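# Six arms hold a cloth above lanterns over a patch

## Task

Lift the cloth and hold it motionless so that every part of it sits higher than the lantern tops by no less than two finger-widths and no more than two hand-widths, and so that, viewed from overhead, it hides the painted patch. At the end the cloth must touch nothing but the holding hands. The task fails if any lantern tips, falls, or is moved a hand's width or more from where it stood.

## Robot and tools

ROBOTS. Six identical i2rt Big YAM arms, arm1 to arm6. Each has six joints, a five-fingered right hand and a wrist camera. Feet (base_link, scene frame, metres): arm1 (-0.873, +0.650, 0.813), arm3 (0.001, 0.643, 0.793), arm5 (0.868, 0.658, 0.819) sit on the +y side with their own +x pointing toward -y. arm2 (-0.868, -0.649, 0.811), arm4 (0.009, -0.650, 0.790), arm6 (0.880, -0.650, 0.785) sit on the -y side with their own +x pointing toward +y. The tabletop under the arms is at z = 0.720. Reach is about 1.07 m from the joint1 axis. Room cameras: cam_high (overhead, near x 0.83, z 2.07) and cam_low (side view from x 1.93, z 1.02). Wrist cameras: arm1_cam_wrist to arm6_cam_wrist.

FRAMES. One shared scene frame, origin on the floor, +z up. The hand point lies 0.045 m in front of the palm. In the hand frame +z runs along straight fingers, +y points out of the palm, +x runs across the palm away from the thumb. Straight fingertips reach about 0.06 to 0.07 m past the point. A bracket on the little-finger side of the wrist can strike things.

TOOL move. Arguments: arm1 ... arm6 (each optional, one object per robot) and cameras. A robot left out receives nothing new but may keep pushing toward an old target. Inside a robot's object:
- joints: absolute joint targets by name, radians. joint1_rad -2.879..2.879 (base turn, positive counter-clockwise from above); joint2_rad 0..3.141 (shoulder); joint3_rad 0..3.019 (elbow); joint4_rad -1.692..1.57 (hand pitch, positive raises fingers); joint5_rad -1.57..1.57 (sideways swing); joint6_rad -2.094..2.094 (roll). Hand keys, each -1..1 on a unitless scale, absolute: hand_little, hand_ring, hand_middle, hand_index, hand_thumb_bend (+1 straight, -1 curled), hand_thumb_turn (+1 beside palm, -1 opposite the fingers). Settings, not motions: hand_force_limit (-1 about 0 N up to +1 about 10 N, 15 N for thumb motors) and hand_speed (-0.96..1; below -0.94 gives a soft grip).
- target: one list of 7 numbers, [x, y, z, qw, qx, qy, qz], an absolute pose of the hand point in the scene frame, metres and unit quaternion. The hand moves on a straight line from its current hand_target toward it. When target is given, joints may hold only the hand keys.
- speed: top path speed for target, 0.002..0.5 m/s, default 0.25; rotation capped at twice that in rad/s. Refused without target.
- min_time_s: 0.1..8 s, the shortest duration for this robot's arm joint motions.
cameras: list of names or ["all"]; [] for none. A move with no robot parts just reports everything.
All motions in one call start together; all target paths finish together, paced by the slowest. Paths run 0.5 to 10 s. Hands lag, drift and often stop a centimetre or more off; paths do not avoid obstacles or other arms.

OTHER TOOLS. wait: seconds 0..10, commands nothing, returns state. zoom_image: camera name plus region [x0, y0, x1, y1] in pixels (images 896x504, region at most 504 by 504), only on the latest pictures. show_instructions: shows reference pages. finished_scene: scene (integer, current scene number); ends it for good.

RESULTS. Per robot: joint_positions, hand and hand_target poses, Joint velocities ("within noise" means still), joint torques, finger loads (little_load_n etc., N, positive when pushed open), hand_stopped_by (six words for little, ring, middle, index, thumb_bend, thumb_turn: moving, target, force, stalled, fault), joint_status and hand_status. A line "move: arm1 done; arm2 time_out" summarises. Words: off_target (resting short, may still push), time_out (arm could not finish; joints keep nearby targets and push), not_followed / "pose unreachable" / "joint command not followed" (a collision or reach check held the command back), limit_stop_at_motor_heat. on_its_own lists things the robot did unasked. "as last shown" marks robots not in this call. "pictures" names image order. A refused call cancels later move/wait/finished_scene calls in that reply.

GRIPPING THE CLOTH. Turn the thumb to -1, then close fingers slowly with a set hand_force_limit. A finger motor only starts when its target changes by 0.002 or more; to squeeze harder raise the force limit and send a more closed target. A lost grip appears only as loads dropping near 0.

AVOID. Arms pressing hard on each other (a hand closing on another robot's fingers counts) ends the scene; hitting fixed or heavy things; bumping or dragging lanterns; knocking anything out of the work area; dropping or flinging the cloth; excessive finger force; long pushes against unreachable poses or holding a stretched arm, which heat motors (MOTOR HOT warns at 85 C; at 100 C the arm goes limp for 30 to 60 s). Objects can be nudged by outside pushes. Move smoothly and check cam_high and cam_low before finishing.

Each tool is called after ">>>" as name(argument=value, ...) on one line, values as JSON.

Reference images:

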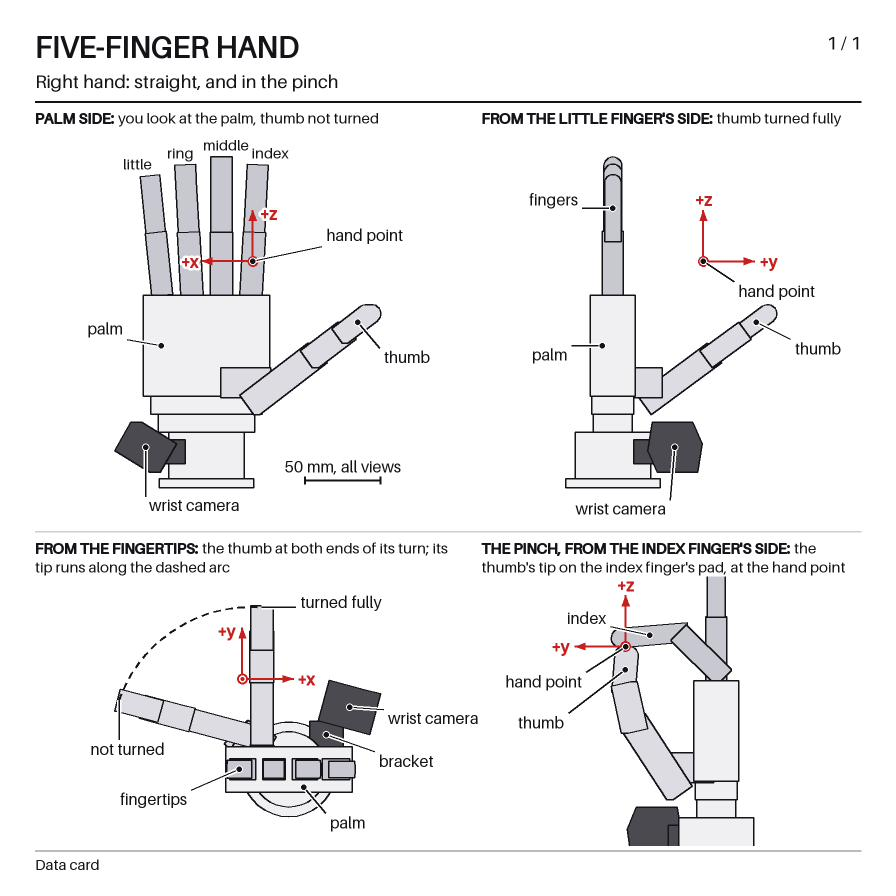

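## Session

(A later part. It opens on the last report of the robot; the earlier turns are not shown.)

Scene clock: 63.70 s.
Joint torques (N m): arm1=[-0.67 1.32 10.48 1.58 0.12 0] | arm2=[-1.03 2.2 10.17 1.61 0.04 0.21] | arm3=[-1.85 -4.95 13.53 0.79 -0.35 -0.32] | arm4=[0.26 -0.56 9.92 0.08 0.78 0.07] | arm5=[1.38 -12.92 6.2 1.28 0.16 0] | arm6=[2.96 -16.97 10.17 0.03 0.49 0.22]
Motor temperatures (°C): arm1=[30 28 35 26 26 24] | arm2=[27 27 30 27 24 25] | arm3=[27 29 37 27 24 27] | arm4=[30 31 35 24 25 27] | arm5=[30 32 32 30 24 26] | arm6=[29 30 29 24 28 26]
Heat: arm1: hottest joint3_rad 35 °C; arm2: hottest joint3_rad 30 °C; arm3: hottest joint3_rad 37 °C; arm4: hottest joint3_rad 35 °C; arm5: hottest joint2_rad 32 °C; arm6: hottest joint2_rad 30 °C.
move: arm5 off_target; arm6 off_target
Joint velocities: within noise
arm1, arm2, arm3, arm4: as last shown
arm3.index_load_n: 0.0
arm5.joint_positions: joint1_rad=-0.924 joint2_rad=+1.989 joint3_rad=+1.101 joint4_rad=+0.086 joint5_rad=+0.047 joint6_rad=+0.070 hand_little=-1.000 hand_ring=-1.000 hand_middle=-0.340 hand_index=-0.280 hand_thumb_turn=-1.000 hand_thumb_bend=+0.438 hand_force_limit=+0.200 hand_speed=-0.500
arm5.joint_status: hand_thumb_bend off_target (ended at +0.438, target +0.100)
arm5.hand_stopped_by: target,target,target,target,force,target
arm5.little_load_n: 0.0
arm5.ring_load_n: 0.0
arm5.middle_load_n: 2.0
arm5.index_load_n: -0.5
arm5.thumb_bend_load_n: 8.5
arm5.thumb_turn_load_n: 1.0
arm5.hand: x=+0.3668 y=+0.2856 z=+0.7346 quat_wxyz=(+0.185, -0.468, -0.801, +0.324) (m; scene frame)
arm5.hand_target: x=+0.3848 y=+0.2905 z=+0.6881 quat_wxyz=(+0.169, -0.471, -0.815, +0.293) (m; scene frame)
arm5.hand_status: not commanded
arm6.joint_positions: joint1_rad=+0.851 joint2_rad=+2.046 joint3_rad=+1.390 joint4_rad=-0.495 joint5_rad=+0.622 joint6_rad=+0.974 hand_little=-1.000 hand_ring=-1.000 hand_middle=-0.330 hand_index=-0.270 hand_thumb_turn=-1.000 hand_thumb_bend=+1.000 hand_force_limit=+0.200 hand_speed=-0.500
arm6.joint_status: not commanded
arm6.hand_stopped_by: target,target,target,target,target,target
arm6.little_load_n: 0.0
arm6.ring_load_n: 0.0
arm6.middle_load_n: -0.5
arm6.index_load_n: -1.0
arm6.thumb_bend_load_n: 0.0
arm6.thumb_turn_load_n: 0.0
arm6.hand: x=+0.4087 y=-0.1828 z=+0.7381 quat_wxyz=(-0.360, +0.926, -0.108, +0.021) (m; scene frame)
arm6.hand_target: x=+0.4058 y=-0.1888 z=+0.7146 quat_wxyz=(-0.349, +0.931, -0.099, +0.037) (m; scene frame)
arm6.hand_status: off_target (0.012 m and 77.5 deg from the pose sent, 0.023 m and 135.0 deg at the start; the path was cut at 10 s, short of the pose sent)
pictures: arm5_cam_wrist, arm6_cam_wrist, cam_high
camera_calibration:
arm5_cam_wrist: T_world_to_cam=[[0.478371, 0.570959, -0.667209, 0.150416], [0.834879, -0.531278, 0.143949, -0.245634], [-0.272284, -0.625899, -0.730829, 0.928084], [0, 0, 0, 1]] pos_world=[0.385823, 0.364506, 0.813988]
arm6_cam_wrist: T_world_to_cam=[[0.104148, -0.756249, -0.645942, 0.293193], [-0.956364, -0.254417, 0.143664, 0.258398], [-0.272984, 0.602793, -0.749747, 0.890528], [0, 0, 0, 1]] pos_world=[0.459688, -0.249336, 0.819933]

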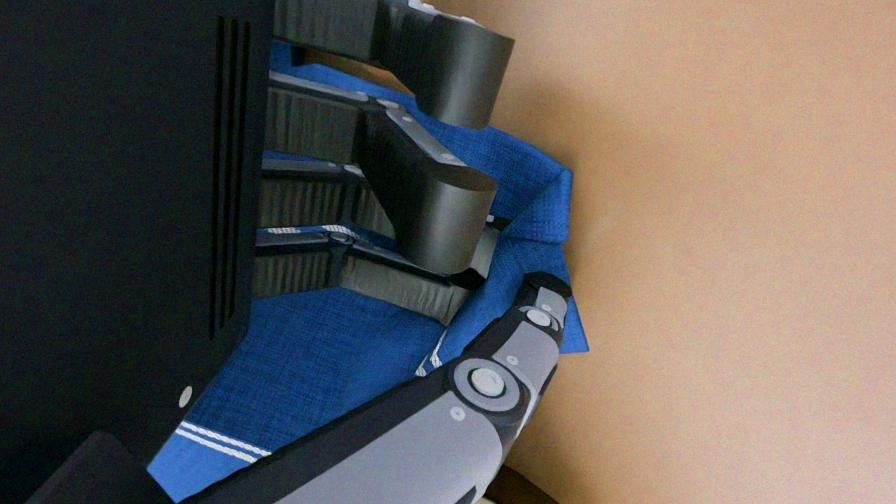

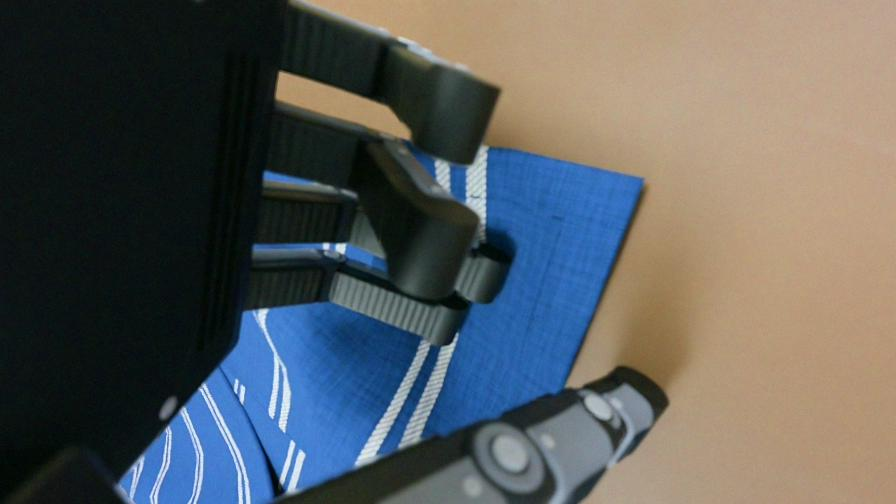

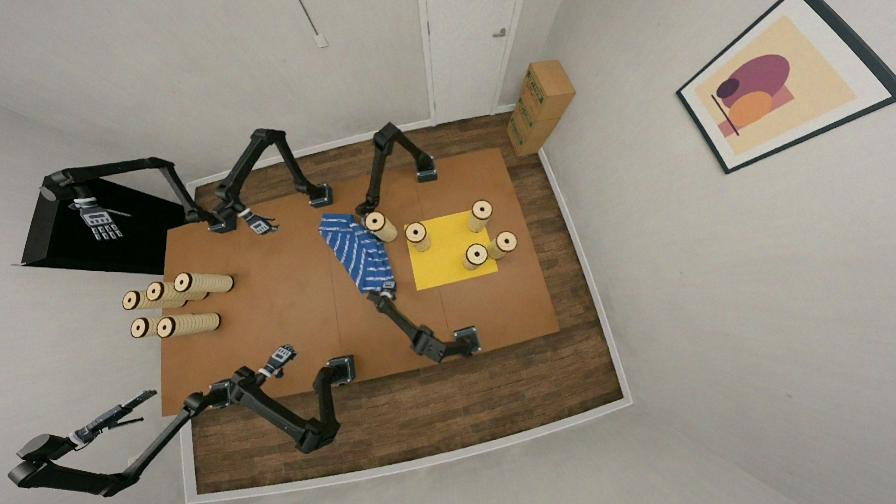

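>>> move(arm6={"target": [0.407, -0.190, 0.82, 0.3236, -0.8654, -0.3584, 0.1340], "speed": 0.2}, cameras=["arm6_cam_wrist"])

>>> move(arm5={"target": [0.36, 0.28, 0.79, 0.185, -0.468, -0.801, 0.324], "speed": 0.05}, cameras=["arm5_cam_wrist", "arm6_cam_wrist"])

Scene clock: 67.23 s.
Joint torques (N m): arm1=[-0.73 1.32 10.47 1.57 0.13 0] | arm2=[-1.03 2.14 10.18 1.62 0.03 0.2] | arm3=[-1.85 -4.84 13.55 0.73 -0.34 -0.33] | arm4=[0.26 -0.56 9.91 0.08 0.77 0.07] | arm5=[1.44 -12.86 6.2 1.25 0.16 0.01] | arm6=[1.44 -20.42 11.71 0.66 -0.2 0.05]
Motor temperatures (°C): arm1=[30 28 35 26 26 24] | arm2=[27 27 31 27 24 25] | arm3=[27 29 37 27 24 27] | arm4=[30 31 35 24 25 27] | arm5=[30 32 32 30 24 26] | arm6=[29 31 29 24 28 26]
Heat: arm1: hottest joint3_rad 35 °C; arm2: hottest joint3_rad 31 °C; arm3: hottest joint3_rad 37 °C; arm4: hottest joint3_rad 35 °C; arm5: hottest joint2_rad 32 °C; arm6: hottest joint2_rad 31 °C.
move: arm6 off_target
Joint velocities: within noise
arm1.joint_positions: joint1_rad=+0.018 joint2_rad=+0.630 joint3_rad=+1.401 joint4_rad=-1.422 joint5_rad=+0.224 joint6_rad=-1.070 hand_little=+1.000 hand_ring=+1.000 hand_middle=+1.000 hand_index=+1.000 hand_thumb_turn=+1.000 hand_thumb_bend=+1.000 hand_force_limit=+0.000 hand_speed=-0.800
arm1.joint_status: not commanded
arm1.hand_stopped_by: target,target,target,target,target,target
arm1.little_load_n: 0.5
arm1.ring_load_n: 0.0
arm1.middle_load_n: 0.0
arm1.index_load_n: 0.0
arm1.thumb_bend_load_n: 0.5
arm1.thumb_turn_load_n: 0.0
arm1.hand: x=-0.9440 y=+0.4511 z=+1.2901 quat_wxyz=(+0.315, +0.418, -0.786, +0.328) (m; scene frame)
arm1.hand_target: x=-0.9438 y=+0.4520 z=+1.2992 quat_wxyz=(+0.320, +0.415, -0.783, +0.337) (m; scene frame)
arm1.hand_status: not commanded
arm2.joint_positions: joint1_rad=-0.513 joint2_rad=+0.626 joint3_rad=+1.341 joint4_rad=-1.519 joint5_rad=+0.203 joint6_rad=-1.266 hand_little=+1.000 hand_ring=+1.000 hand_middle=+1.000 hand_index=+1.000 hand_thumb_turn=+1.000 hand_thumb_bend=+1.000 hand_force_limit=+0.000 hand_speed=-0.800
arm2.joint_status: not commanded
arm2.hand_stopped_by: target,target,target,target,target,target
arm2.little_load_n: 0.0
arm2.ring_load_n: 0.0
arm2.middle_load_n: 0.0
arm2.index_load_n: 0.0
arm2.thumb_bend_load_n: 0.0
arm2.thumb_turn_load_n: 0.0
arm2.hand: x=-0.6956 y=-0.5366 z=+1.2517 quat_wxyz=(-0.153, +0.879, +0.285, +0.350) (m; scene frame)
arm2.hand_target: x=-0.6954 y=-0.5363 z=+1.2625 quat_wxyz=(-0.162, +0.874, +0.282, +0.360) (m; scene frame)
arm2.hand_status: not commanded
arm3.joint_positions: joint1_rad=-0.453 joint2_rad=+1.086 joint3_rad=+1.199 joint4_rad=-1.134 joint5_rad=-0.456 joint6_rad=-0.591 hand_little=-1.000 hand_ring=-1.000 hand_middle=-0.340 hand_index=-0.280 hand_thumb_turn=-1.000 hand_thumb_bend=+1.000 hand_force_limit=+0.200 hand_speed=+0.000
arm3.joint_status: not commanded
arm3.hand_stopped_by: target,target,target,target,target,target
arm3.little_load_n: 0.0
arm3.ring_load_n: 0.5
arm3.middle_load_n: 0.0
arm3.index_load_n: 0.0
arm3.thumb_bend_load_n: 0.0
arm3.thumb_turn_load_n: 0.0
arm3.hand: x=-0.0912 y=+0.2872 z=+1.0837 quat_wxyz=(-0.054, +0.119, -0.932, +0.338) (m; scene frame)
arm3.hand_target: x=-0.0998 y=+0.2805 z=+1.0996 quat_wxyz=(-0.045, +0.122, -0.929, +0.347) (m; scene frame)
arm3.hand_status: not commanded
arm4, arm5: as last shown
arm4.ring_load_n: 0.5
arm5.middle_load_n: 1.5
arm5.thumb_turn_load_n: 1.5
arm5.hand: x=+0.3667 y=+0.2856 z=+0.7347 quat_wxyz=(+0.185, -0.468, -0.801, +0.325) (m; scene frame)
arm5.hand_target: x=+0.3848 y=+0.2906 z=+0.6882 quat_wxyz=(+0.169, -0.471, -0.815, +0.292) (m; scene frame)
arm6.joint_positions: joint1_rad=+0.727 joint2_rad=+1.889 joint3_rad=+1.312 joint4_rad=-0.307 joint5_rad=-0.023 joint6_rad=-0.017 hand_little=-1.000 hand_ring=-1.000 hand_middle=-0.330 hand_index=-0.270 hand_thumb_turn=-1.000 hand_thumb_bend=+1.000 hand_force_limit=+0.200 hand_speed=-0.500
arm6.joint_status: not commanded
arm6.hand_stopped_by: target,target,target,target,target,target
arm6.little_load_n: 0.0
arm6.ring_load_n: 0.0
arm6.middle_load_n: 0.0
arm6.index_load_n: -0.5
arm6.thumb_bend_load_n: 0.0
arm6.thumb_turn_load_n: 0.0
arm6.hand: x=+0.4118 y=-0.2017 z=+0.8006 quat_wxyz=(-0.311, +0.871, +0.358, -0.130) (m; scene frame)
arm6.hand_target: x=+0.4072 y=-0.1904 z=+0.8201 quat_wxyz=(-0.324, +0.865, +0.358, -0.134) (m; scene frame)
arm6.hand_status: off_target (0.023 m and 1.6 deg from the pose sent, 0.082 m and 57.5 deg at the start)
pictures: arm6_cam_wrist
camera_calibration:
arm6_cam_wrist: T_world_to_cam=[[0.729772, -0.327014, -0.600412, 0.111453], [-0.310112, -0.940983, 0.13558, -0.150491], [-0.609314, 0.0872527, -0.788114, 1.01486], [0, 0, 0, 1]] pos_world=[0.490361, -0.193712, 0.887144]

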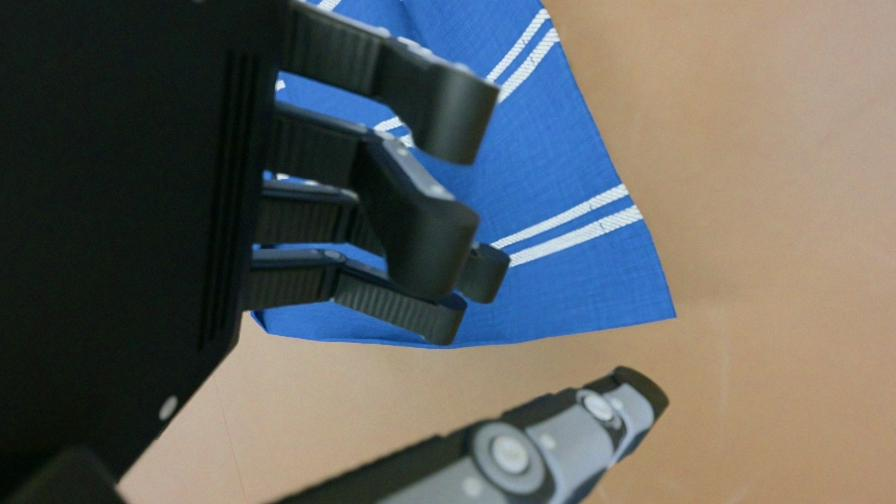

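Scene clock: 69.90 s.
Joint torques (N m): arm1=[-0.67 1.32 10.48 1.55 0.12 0] | arm2=[-1.08 2.2 10.15 1.59 0.04 0.2] | arm3=[-1.85 -4.72 13.5 0.77 -0.34 -0.33] | arm4=[0.26 -0.67 9.91 0.08 0.77 0.08] | arm5=[0.44 -20.07 9.32 0.73 0.06 -0.01] | arm6=[0.97 -20.42 11.41 0.75 -0.18 0.03]
Motor temperatures (°C): arm1=[30 28 35 26 26 24] | arm2=[27 27 31 27 24 25] | arm3=[27 29 37 27 24 27] | arm4=[30 31 36 24 25 27] | arm5=[30 32 32 30 24 26] | arm6=[29 31 29 24 28 26]
Heat: arm1: hottest joint3_rad 35 °C; arm2: hottest joint3_rad 31 °C; arm3: hottest joint3_rad 37 °C; arm4: hottest joint3_rad 36 °C; arm5: hottest joint2_rad 32 °C; arm6: hottest joint2_rad 31 °C.
move: arm5 off_target
Joint velocities: within noise
arm1, arm2, arm3, arm6: as last shown
arm1.little_load_n: 0.0
arm1.ring_load_n: 0.5
arm1.thumb_bend_load_n: 0.0
arm3.little_load_n: 0.5
arm3.ring_load_n: 0.0
arm4.joint_positions: joint1_rad=+0.933 joint2_rad=+0.823 joint3_rad=+0.857 joint4_rad=-1.502 joint5_rad=+0.754 joint6_rad=+1.435 hand_little=-1.000 hand_ring=-1.000 hand_middle=-0.400 hand_index=-0.280 hand_thumb_turn=-1.000 hand_thumb_bend=+1.000 hand_force_limit=+0.200 hand_speed=-0.300
arm4.joint_status: not commanded
arm4.hand_stopped_by: target,target,target,target,target,target
arm4.little_load_n: 0.0
arm4.ring_load_n: 0.0
arm4.middle_load_n: 0.0
arm4.index_load_n: 0.0
arm4.thumb_bend_load_n: 0.0
arm4.thumb_turn_load_n: 0.0
arm4.hand: x=-0.1279 y=-0.4284 z=+1.0013 quat_wxyz=(-0.352, +0.892, -0.264, +0.099) (m; scene frame)
arm4.hand_target: x=-0.1300 y=-0.4299 z=+1.0001 quat_wxyz=(-0.352, +0.893, -0.260, +0.102) (m; scene frame)
arm4.hand_status: not commanded
arm5.joint_positions: joint1_rad=-0.924 joint2_rad=+1.900 joint3_rad=+1.111 joint4_rad=-0.045 joint5_rad=+0.047 joint6_rad=+0.070 hand_little=-1.000 hand_ring=-1.000 hand_middle=-0.340 hand_index=-0.280 hand_thumb_turn=-1.000 hand_thumb_bend=+0.438 hand_force_limit=+0.200 hand_speed=-0.500
arm5.joint_status: not commanded
arm5.hand_stopped_by: target,target,target,target,force,target
arm5.little_load_n: 0.0
arm5.ring_load_n: 0.0
arm5.middle_load_n: 3.5
arm5.index_load_n: 0.0
arm5.thumb_bend_load_n: 4.5
arm5.thumb_turn_load_n: 1.5
arm5.hand: x=+0.3738 y=+0.2901 z=+0.7732 quat_wxyz=(+0.179, -0.470, -0.806, +0.311) (m; scene frame)
arm5.hand_target: x=+0.3605 y=+0.2804 z=+0.7903 quat_wxyz=(+0.185, -0.468, -0.801, +0.324) (m; scene frame)
arm5.hand_status: off_target (0.024 m and 1.8 deg from the pose sent, 0.056 m and 0.1 deg at the start)
arm6.joint_positions: joint1_rad=+0.727 joint2_rad=+1.889 joint3_rad=+1.312 joint4_rad=-0.307 joint5_rad=-0.023 joint6_rad=-0.018 hand_little=-1.000 hand_ring=-1.000 hand_middle=-0.330 hand_index=-0.270 hand_thumb_turn=-1.000 hand_thumb_bend=+1.000 hand_force_limit=+0.200 hand_speed=-0.500
arm6.ring_load_n: 0.5
arm6.index_load_n: 0.0
arm6.hand: x=+0.4119 y=-0.2017 z=+0.8006 quat_wxyz=(-0.311, +0.870, +0.358, -0.130) (m; scene frame)
arm6.hand_target: x=+0.4072 y=-0.1903 z=+0.8201 quat_wxyz=(-0.324, +0.865, +0.358, -0.134) (m; scene frame)
pictures: arm5_cam_wrist, arm6_cam_wrist
camera_calibration:
arm5_cam_wrist: T_world_to_cam=[[0.496024, 0.582818, -0.643648, 0.141997], [0.83073, -0.53424, 0.156448, -0.261999], [-0.252682, -0.612299, -0.749161, 0.963846], [0, 0, 0, 1]] pos_world=[0.390763, 0.367434, 0.854461]
arm6_cam_wrist: T_world_to_cam=[[0.729969, -0.326675, -0.600357, 0.111374], [-0.309866, -0.941101, 0.135323, -0.150408], [-0.609203, 0.0872484, -0.7882, 1.01488], [0, 0, 0, 1]] pos_world=[0.490361, -0.193712, 0.887144]

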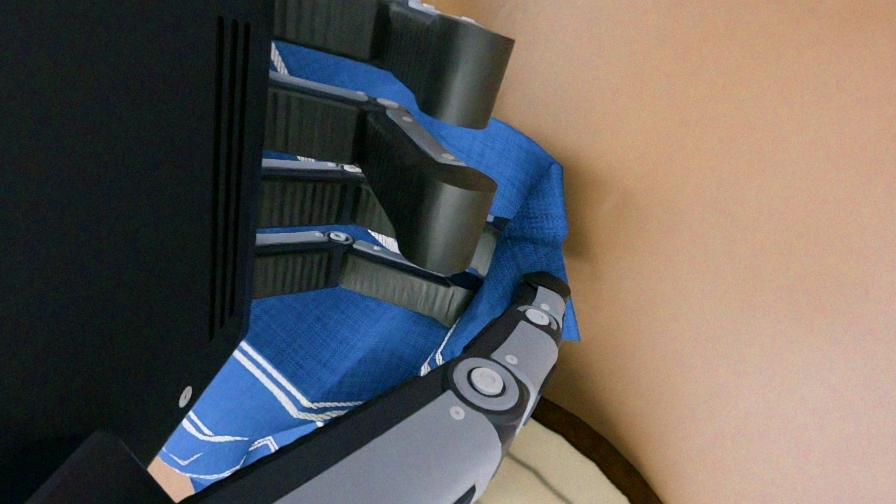

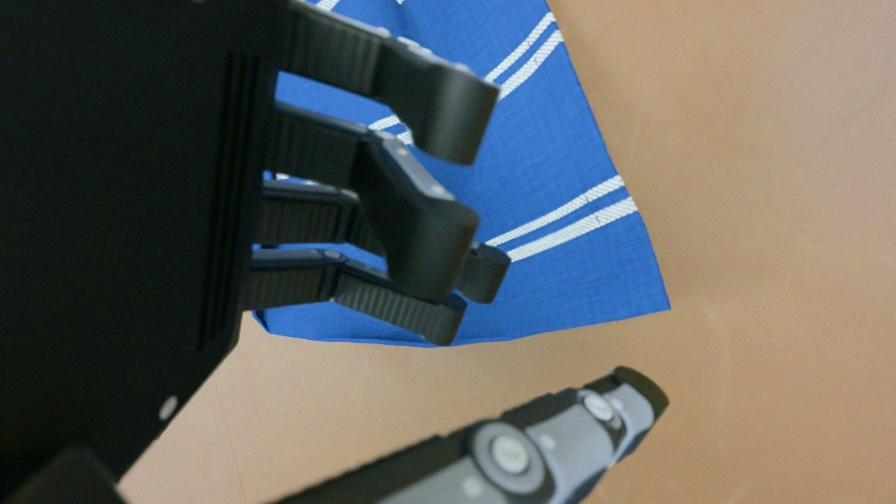

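>>> move(arm6={"target": [0.4186, -0.161, 0.79, 0.3449, -0.9225, -0.1626, 0.0608], "speed": 0.12}, cameras=["arm6_cam_wrist"])

Scene clock: 72.83 s.
Joint torques (N m): arm1=[-0.67 1.32 10.48 1.57 0.12 0] | arm2=[-1.03 2.2 10.17 1.61 0.04 0.21] | arm3=[-1.73 -4.84 13.53 0.79 -0.35 -0.32] | arm4=[0.26 -0.62 9.91 0.06 0.78 0.07] | arm5=[0.44 -20.07 9.32 0.81 0.06 -0.01] | arm6=[2.55 -17.26 12.08 1.07 0.34 0.27]
Motor temperatures (°C): arm1=[30 28 35 26 26 24] | arm2=[27 27 31 27 24 25] | arm3=[27 29 38 27 24 27] | arm4=[30 31 36 24 25 27] | arm5=[30 32 33 30 24 26] | arm6=[29 31 30 24 28 26]
Heat: arm1: hottest joint3_rad 35 °C; arm2: hottest joint3_rad 31 °C; arm3: hottest joint3_rad 38 °C; arm4: hottest joint3_rad 36 °C; arm5: hottest joint3_rad 33 °C; arm6: hottest joint2_rad 31 °C.
move: arm6 off_target
Joint velocities: within noise
arm1, arm2, arm3, arm4, arm5: as last shown
arm1.ring_load_n: -0.5
arm1.thumb_bend_load_n: 0.5
arm3.little_load_n: 0.0
arm4.ring_load_n: 0.5
arm5.thumb_bend_load_n: 5.0
arm5.hand_target: x=+0.3605 y=+0.2804 z=+0.7904 quat_wxyz=(+0.185, -0.468, -0.801, +0.324) (m; scene frame)
arm6.joint_positions: joint1_rad=+0.728 joint2_rad=+1.906 joint3_rad=+1.312 joint4_rad=-0.307 joint5_rad=+0.260 joint6_rad=+0.312 hand_little=-1.000 hand_ring=-1.000 hand_middle=-0.330 hand_index=-0.270 hand_thumb_turn=-1.000 hand_thumb_bend=+1.000 hand_force_limit=+0.200 hand_speed=-0.500
arm6.joint_status: not commanded
arm6.hand_stopped_by: target,target,target,target,target,target
arm6.little_load_n: 0.0
arm6.ring_load_n: 0.0
arm6.middle_load_n: 0.0
arm6.index_load_n: 0.0
arm6.thumb_bend_load_n: 0.0
arm6.thumb_turn_load_n: 0.0
arm6.hand: x=+0.4309 y=-0.1672 z=+0.7929 quat_wxyz=(-0.344, +0.923, +0.164, -0.059) (m; scene frame)
arm6.hand_target: x=+0.4188 y=-0.1614 z=+0.7903 quat_wxyz=(-0.345, +0.922, +0.163, -0.061) (m; scene frame)
arm6.hand_status: off_target (0.014 m and 0.3 deg from the pose sent, 0.043 m and 24.9 deg at the start)
pictures: arm6_cam_wrist
camera_calibration:
arm6_cam_wrist: T_world_to_cam=[[0.525283, -0.585977, -0.617016, 0.162082], [-0.674724, -0.728644, 0.117578, 0.0958786], [-0.518483, 0.354554, -0.778117, 1.01503], [0, 0, 0, 1]] pos_world=[0.505828, -0.195045, 0.878546]

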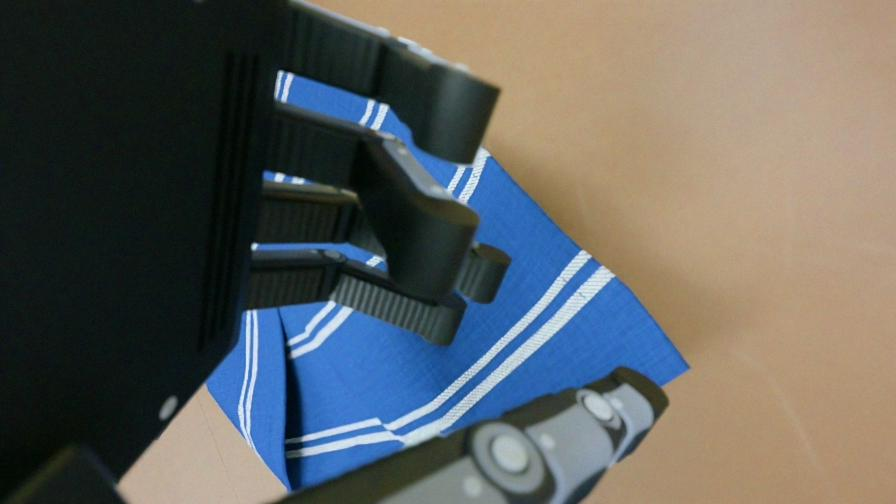

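>>> move(arm6={"target": [0.409, -0.167, 0.77, 0.3328, -0.9269, -0.1634, 0.0587], "speed": 0.08}, cameras=[])

>>> move(arm6={"target": [0.409, -0.167, 0.685, 0.3328, -0.9269, -0.1634, 0.0587], "speed": 0.05}, cameras=["arm6_cam_wrist"])

Scene clock: 74.27 s.
Joint torques (N m): arm1=[-0.73 1.26 10.45 1.57 0.13 0] | arm2=[-1.03 2.2 10.15 1.62 0.04 0.21] | arm3=[-1.96 -4.84 13.56 0.81 -0.36 -0.33] | arm4=[0.21 -0.56 9.91 0.08 0.78 0.08] | arm5=[0.44 -20.07 9.31 0.8 0.06 -0.01] | arm6=[2.55 -17.96 12.27 0.94 0.35 0.25]
Motor temperatures (°C): arm1=[30 28 35 26 26 24] | arm2=[27 27 31 27 24 25] | arm3=[27 29 38 27 24 27] | arm4=[30 31 36 24 25 27] | arm5=[30 32 33 30 24 26] | arm6=[29 31 30 24 28 26]
Heat: arm1: hottest joint3_rad 35 °C; arm2: hottest joint3_rad 31 °C; arm3: hottest joint3_rad 38 °C; arm4: hottest joint3_rad 36 °C; arm5: hottest joint3_rad 33 °C; arm6: hottest joint2_rad 31 °C.
move: arm6 off_target
Joint velocities: within noise
arm1, arm2, arm3, arm4, arm5: as last shown
arm1.ring_load_n: 0.0
arm1.thumb_bend_load_n: 0.0
arm3.middle_load_n: -0.5
arm4.ring_load_n: 0.0
arm5.thumb_bend_load_n: 4.5
arm6.joint_positions: joint1_rad=+0.743 joint2_rad=+1.950 joint3_rad=+1.325 joint4_rad=-0.307 joint5_rad=+0.261 joint6_rad=+0.332 hand_little=-1.000 hand_ring=-1.000 hand_middle=-0.330 hand_index=-0.270 hand_thumb_turn=-1.000 hand_thumb_bend=+1.000 hand_force_limit=+0.200 hand_speed=-0.500
arm6.joint_status: not commanded
arm6.hand_stopped_by: target,target,target,target,target,target
arm6.little_load_n: 0.0
arm6.ring_load_n: 0.0
arm6.middle_load_n: 0.0
arm6.index_load_n: 0.0
arm6.thumb_bend_load_n: 0.0
arm6.thumb_turn_load_n: 0.0
arm6.hand: x=+0.4222 y=-0.1735 z=+0.7713 quat_wxyz=(-0.332, +0.927, +0.165, -0.057) (m; scene frame)
arm6.hand_target: x=+0.4095 y=-0.1673 z=+0.7702 quat_wxyz=(-0.333, +0.927, +0.163, -0.059) (m; scene frame)
arm6.hand_status: off_target (0.015 m and 0.3 deg from the pose sent, 0.032 m and 1.4 deg at the start)
pictures: none
No camera images: "cameras" was empty.

Scene clock: 76.50 s.
Joint torques (N m): arm1=[-0.56 1.32 10.47 1.57 0.12 -0.01] | arm2=[-0.97 2.14 10.15 1.62 0.04 0.2] | arm3=[-1.85 -5.01 13.59 0.81 -0.35 -0.33] | arm4=[0.21 -0.62 9.91 0.06 0.78 0.08] | arm5=[0.44 -20.07 9.32 0.8 0.06 -0.01] | arm6=[1.79 -15.09 7.72 1.81 0.32 0.22]
Motor temperatures (°C): arm1=[30 28 35 26 26 24] | arm2=[27 27 31 27 24 25] | arm3=[27 28 38 27 24 27] | arm4=[30 31 36 24 25 27] | arm5=[30 32 33 30 24 26] | arm6=[29 31 30 24 28 26]
Heat: arm1: hottest joint3_rad 35 °C; arm2: hottest joint3_rad 31 °C; arm3: hottest joint3_rad 38 °C; arm4: hottest joint3_rad 36 °C; arm5: hottest joint3_rad 33 °C; arm6: hottest joint2_rad 31 °C.
move: arm6 off_target
Joint velocities: within noise
arm1, arm2, arm3, arm4, arm5: as last shown
arm3.middle_load_n: 0.0
arm5.middle_load_n: 3.0
arm6.joint_positions: joint1_rad=+0.743 joint2_rad=+2.036 joint3_rad=+1.325 joint4_rad=-0.151 joint5_rad=+0.262 joint6_rad=+0.334 hand_little=-1.000 hand_ring=-1.000 hand_middle=-0.330 hand_index=-0.270 hand_thumb_turn=-1.000 hand_thumb_bend=+1.000 hand_force_limit=+0.200 hand_speed=-0.500
arm6.joint_status: not commanded
arm6.hand_stopped_by: target,target,target,target,target,target
arm6.little_load_n: 0.0
arm6.ring_load_n: 0.0
arm6.middle_load_n: -3.0
arm6.index_load_n: -3.5
arm6.thumb_bend_load_n: 0.0
arm6.thumb_turn_load_n: 0.0
arm6.hand: x=+0.4052 y=-0.1561 z=+0.7367 quat_wxyz=(-0.359, +0.917, +0.157, -0.076) (m; scene frame)
arm6.hand_target: x=+0.4117 y=-0.1695 z=+0.6876 quat_wxyz=(-0.333, +0.927, +0.163, -0.059) (m; scene frame)
arm6.hand_status: off_target (0.053 m and 3.8 deg from the pose sent, 0.088 m and 0.3 deg at the start)
pictures: arm6_cam_wrist
camera_calibration:
arm6_cam_wrist: T_world_to_cam=[[0.498712, -0.570919, -0.652179, 0.186518], [-0.670996, -0.730596, 0.126465, 0.0848016], [-0.548681, 0.37454, -0.747441, 0.946853], [0, 0, 0, 1]] pos_world=[0.483403, -0.186192, 0.818636]

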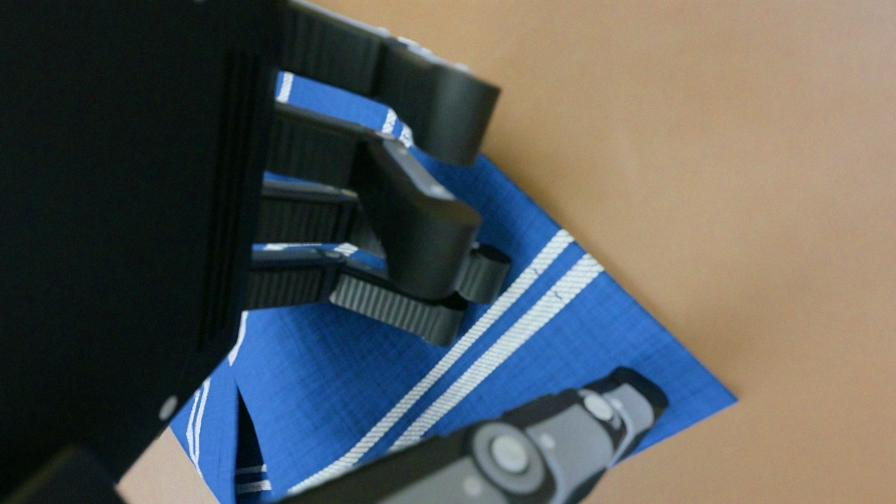

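>>> move(arm6={"joints": {"hand_thumb_bend": 0.1}}, cameras=["arm6_cam_wrist"])

Scene clock: 78.17 s.
Joint torques (N m): arm1=[-0.73 1.32 10.48 1.57 0.12 0] | arm2=[-1.03 2.26 10.14 1.65 0.04 0.2] | arm3=[-1.67 -4.89 13.55 0.81 -0.34 -0.32] | arm4=[0.26 -0.62 9.91 0.09 0.78 0.07] | arm5=[0.44 -20.07 9.31 0.8 0.07 -0.01] | arm6=[2.37 -15.38 7.62 1.74 0.3 0.16]
Motor temperatures (°C): arm1=[30 28 35 26 26 24] | arm2=[27 27 31 27 24 25] | arm3=[27 28 38 27 24 27] | arm4=[30 31 36 24 25 27] | arm5=[30 32 33 30 24 26] | arm6=[29 31 30 24 28 26]
Heat: arm1: hottest joint3_rad 35 °C; arm2: hottest joint3_rad 31 °C; arm3: hottest joint3_rad 38 °C; arm4: hottest joint3_rad 36 °C; arm5: hottest joint3_rad 33 °C; arm6: hottest joint2_rad 31 °C.
move: arm6 off_target
Joint velocities: within noise
arm1, arm2, arm3, arm4, arm5: as last shown
arm3.middle_load_n: 0.5
arm3.thumb_bend_load_n: -0.5
arm3.thumb_turn_load_n: 0.5
arm4.middle_load_n: 0.5
arm5.middle_load_n: 3.5
arm6.joint_positions: joint1_rad=+0.745 joint2_rad=+2.036 joint3_rad=+1.325 joint4_rad=-0.148 joint5_rad=+0.262 joint6_rad=+0.337 hand_little=-1.000 hand_ring=-1.000 hand_middle=-0.330 hand_index=-0.270 hand_thumb_turn=-1.000 hand_thumb_bend=+0.392 hand_force_limit=+0.200 hand_speed=-0.500
arm6.joint_status: hand_thumb_bend off_target (ended at +0.392, target +0.100)
arm6.hand_stopped_by: target,target,target,target,force,target
arm6.little_load_n: 0.0
arm6.ring_load_n: 0.0
arm6.middle_load_n: 2.5
arm6.index_load_n: -1.0
arm6.thumb_bend_load_n: 10.5
arm6.thumb_turn_load_n: 1.5
arm6.hand: x=+0.4039 y=-0.1563 z=+0.7370 quat_wxyz=(-0.360, +0.917, +0.156, -0.077) (m; scene frame)
arm6.hand_target: x=+0.4117 y=-0.1694 z=+0.6877 quat_wxyz=(-0.333, +0.927, +0.163, -0.059) (m; scene frame)
arm6.hand_status: not commanded
pictures: arm6_cam_wrist
camera_calibration:
arm6_cam_wrist: T_world_to_cam=[[0.495854, -0.570505, -0.654716, 0.1903], [-0.671193, -0.730163, 0.127914, 0.0827762], [-0.551025, 0.376014, -0.744973, 0.945713], [0, 0, 0, 1]] pos_world=[0.482309, -0.186594, 0.818535]

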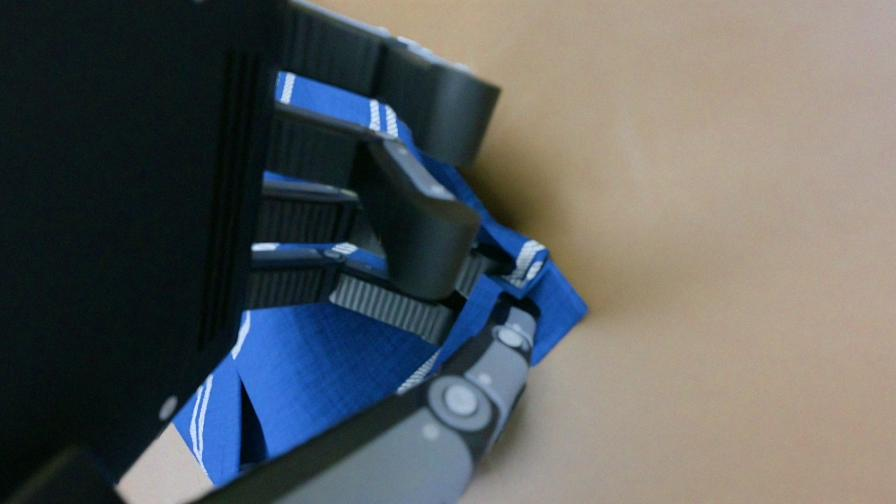

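>>> move(arm6={"target": [0.400, -0.160, 0.79, 0.3449, -0.9225, -0.1626, 0.0608], "speed": 0.06}, cameras=["arm6_cam_wrist"])

>>> move(arm5={"target": [0.34, 0.27, 0.95, -0.1751, 0.4683, 0.8112, -0.3033], "speed": 0.1}, arm6={"target": [0.36, -0.17, 0.95, 0.3383, -0.9048, -0.2424, 0.0906], "speed": 0.1}, cameras=["arm5_cam_wrist", "arm6_cam_wrist", "cam_high", "cam_low"])

Scene clock: 81.17 s.
Joint torques (N m): arm1=[-0.67 1.32 10.47 1.57 0.12 0] | arm2=[-1.03 2.2 10.17 1.59 0.04 0.2] | arm3=[-1.96 -4.89 13.5 0.84 -0.34 -0.32] | arm4=[0.26 -0.62 9.91 0.06 0.77 0.07] | arm5=[0.44 -20.07 9.32 0.81 0.06 -0.01] | arm6=[2.49 -21.3 12.22 0.76 0.38 0.18]
Motor temperatures (°C): arm1=[30 28 35 26 26 24] | arm2=[27 27 31 27 24 25] | arm3=[27 28 39 27 24 27] | arm4=[30 31 36 24 25 27] | arm5=[30 32 33 30 24 26] | arm6=[29 31 30 24 28 26]
Heat: arm1: hottest joint3_rad 35 °C; arm2: hottest joint3_rad 31 °C; arm3: hottest joint3_rad 39 °C; arm4: hottest joint3_rad 36 °C; arm5: hottest joint3_rad 33 °C; arm6: hottest joint2_rad 31 °C.
move: arm6 off_target
Joint velocities: within noise
arm1, arm2, arm3, arm4, arm5: as last shown
arm3.middle_load_n: 0.0
arm3.thumb_bend_load_n: 0.0
arm3.thumb_turn_load_n: 0.0
arm4.middle_load_n: 0.0
arm6.joint_positions: joint1_rad=+0.749 joint2_rad=+1.974 joint3_rad=+1.358 joint4_rad=-0.323 joint5_rad=+0.273 joint6_rad=+0.339 hand_little=-1.000 hand_ring=-1.000 hand_middle=-0.330 hand_index=-0.270 hand_thumb_turn=-1.000 hand_thumb_bend=+0.392 hand_force_limit=+0.200 hand_speed=-0.500
arm6.joint_status: not commanded
arm6.hand_stopped_by: target,target,target,target,force,target
arm6.little_load_n: 0.0
arm6.ring_load_n: 0.0
arm6.middle_load_n: 2.5
arm6.index_load_n: 0.0
arm6.thumb_bend_load_n: 6.0
arm6.thumb_turn_load_n: 0.5
arm6.hand: x=+0.4152 y=-0.1690 z=+0.7684 quat_wxyz=(-0.331, +0.928, +0.163, -0.052) (m; scene frame)
arm6.hand_target: x=+0.4006 y=-0.1605 z=+0.7903 quat_wxyz=(-0.345, +0.922, +0.162, -0.061) (m; scene frame)
arm6.hand_status: off_target (0.028 m and 2.0 deg from the pose sent, 0.053 m and 2.7 deg at the start)
pictures: arm6_cam_wrist
camera_calibration:
arm6_cam_wrist: T_world_to_cam=[[0.53109, -0.605761, -0.59245, 0.1296], [-0.682294, -0.720332, 0.124888, 0.0857849], [-0.502413, 0.337899, -0.795868, 0.992601], [0, 0, 0, 1]] pos_world=[0.488397, -0.195099, 0.856047]

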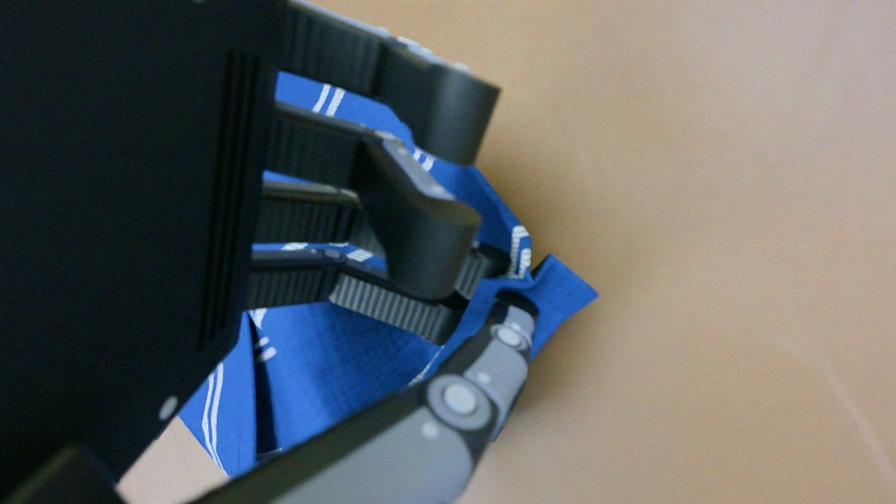

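Scene clock: 83.60 s.
Joint torques (N m): arm1=[-0.67 1.32 10.47 1.58 0.12 0] | arm2=[-1.03 2.14 10.18 1.63 0.04 0.21] | arm3=[-2.02 -4.95 13.53 0.83 -0.35 -0.33] | arm4=[0.21 -0.62 9.91 0.06 0.78 0.08] | arm5=[-0.26 -19.96 11.79 0.7 -0.06 -0.15] | arm6=[2.37 -21.48 14.53 0.85 -0.07 0.11]
Motor temperatures (°C): arm1=[30 28 36 26 26 24] | arm2=[27 27 31 27 24 25] | arm3=[27 28 39 27 24 27] | arm4=[30 31 36 24 25 27] | arm5=[30 32 34 30 24 26] | arm6=[29 31 30 24 28 26]
Heat: arm1: hottest joint3_rad 36 °C; arm2: hottest joint3_rad 31 °C; arm3: hottest joint3_rad 39 °C; arm4: hottest joint3_rad 36 °C; arm5: hottest joint3_rad 34 °C; arm6: hottest joint2_rad 31 °C.
move: arm5 off_target; arm6 off_target
Joint velocities: within noise
arm1, arm2, arm3, arm4: as last shown
arm1.ring_load_n: -0.5
arm4.little_load_n: 0.5
arm5.joint_positions: joint1_rad=-0.924 joint2_rad=+1.752 joint3_rad=+1.398 joint4_rad=-0.533 joint5_rad=+0.041 joint6_rad=+0.068 hand_little=-1.000 hand_ring=-1.000 hand_middle=-0.340 hand_index=-0.280 hand_thumb_turn=-1.000 hand_thumb_bend=+0.438 hand_force_limit=+0.200 hand_speed=-0.500
arm5.joint_status: not commanded
arm5.hand_stopped_by: target,target,target,target,force,target
arm5.little_load_n: 0.0
arm5.ring_load_n: 0.0
arm5.middle_load_n: 3.0
arm5.index_load_n: 0.0
arm5.thumb_bend_load_n: 4.5
arm5.thumb_turn_load_n: 1.5
arm5.hand: x=+0.3541 y=+0.2739 z=+0.9288 quat_wxyz=(+0.166, -0.473, -0.815, +0.290) (m; scene frame)
arm5.hand_target: x=+0.3406 y=+0.2705 z=+0.9501 quat_wxyz=(+0.175, -0.468, -0.811, +0.303) (m; scene frame)
arm5.hand_status: off_target (0.026 m and 2.0 deg from the pose sent, 0.181 m and 1.1 deg at the start)
arm6.joint_positions: joint1_rad=+0.780 joint2_rad=+1.872 joint3_rad=+1.639 joint4_rad=-0.689 joint5_rad=+0.192 joint6_rad=+0.233 hand_little=-1.000 hand_ring=-1.000 hand_middle=-0.330 hand_index=-0.270 hand_thumb_turn=-1.000 hand_thumb_bend=+0.392 hand_force_limit=+0.200 hand_speed=-0.500
arm6.joint_status: not commanded
arm6.hand_stopped_by: target,target,target,target,force,target
arm6.little_load_n: 0.0
arm6.ring_load_n: 0.0
arm6.middle_load_n: 3.0
arm6.index_load_n: 0.5
arm6.thumb_bend_load_n: 6.0
arm6.thumb_turn_load_n: 0.5
arm6.hand: x=+0.3738 y=-0.1748 z=+0.9210 quat_wxyz=(-0.322, +0.913, +0.238, -0.078) (m; scene frame)
arm6.hand_target: x=+0.3608 y=-0.1709 z=+0.9501 quat_wxyz=(-0.339, +0.905, +0.242, -0.091) (m; scene frame)
arm6.hand_status: off_target (0.032 m and 2.6 deg from the pose sent, 0.190 m and 10.5 deg at the start)
pictures: arm5_cam_wrist, arm6_cam_wrist, cam_high, cam_low
camera_calibration:
arm5_cam_wrist: T_world_to_cam=[[0.521632, 0.601829, -0.604733, 0.210937], [0.825432, -0.535269, 0.179304, -0.297618], [-0.215784, -0.592697, -0.775982, 1.07193], [0, 0, 0, 1]] pos_world=[0.366937, 0.349075, 1.01272]
arm6_cam_wrist: T_world_to_cam=[[0.624484, -0.515873, -0.586426, 0.213781], [-0.557075, -0.820457, 0.12852, -0.0333623], [-0.547437, 0.246424, -0.799742, 1.0996], [0, 0, 0, 1]] pos_world=[0.449871, -0.188055, 1.00905]

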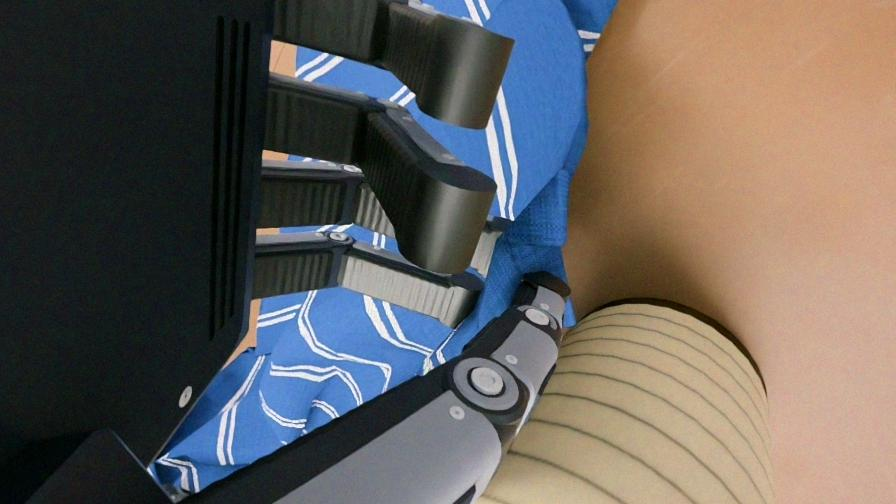

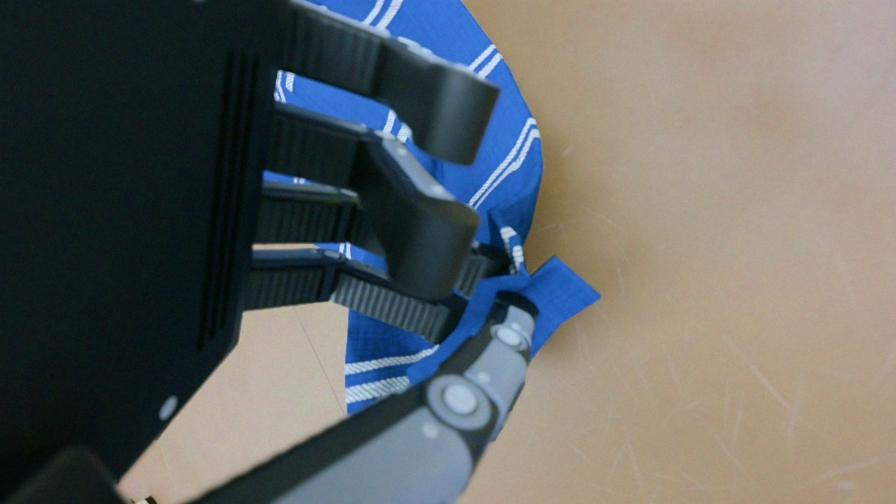

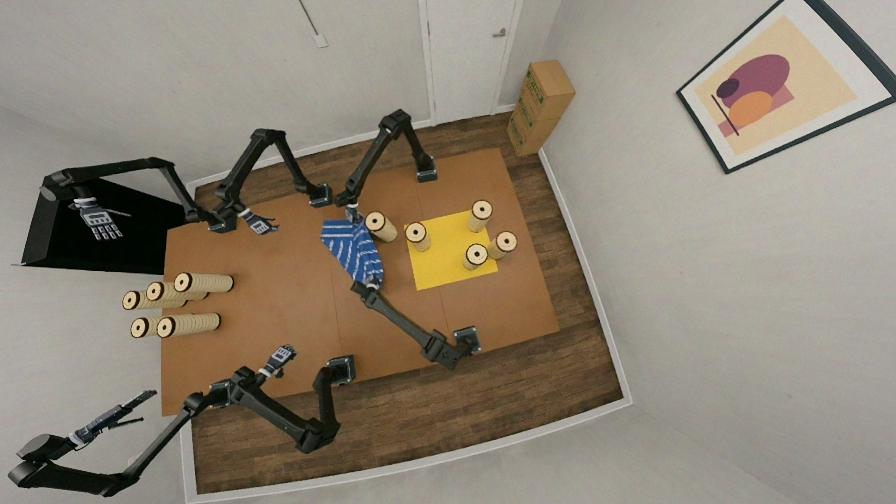

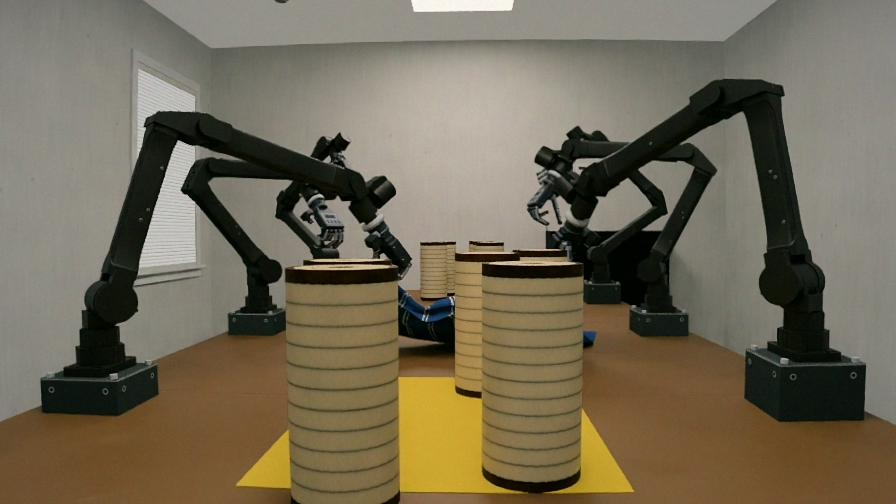

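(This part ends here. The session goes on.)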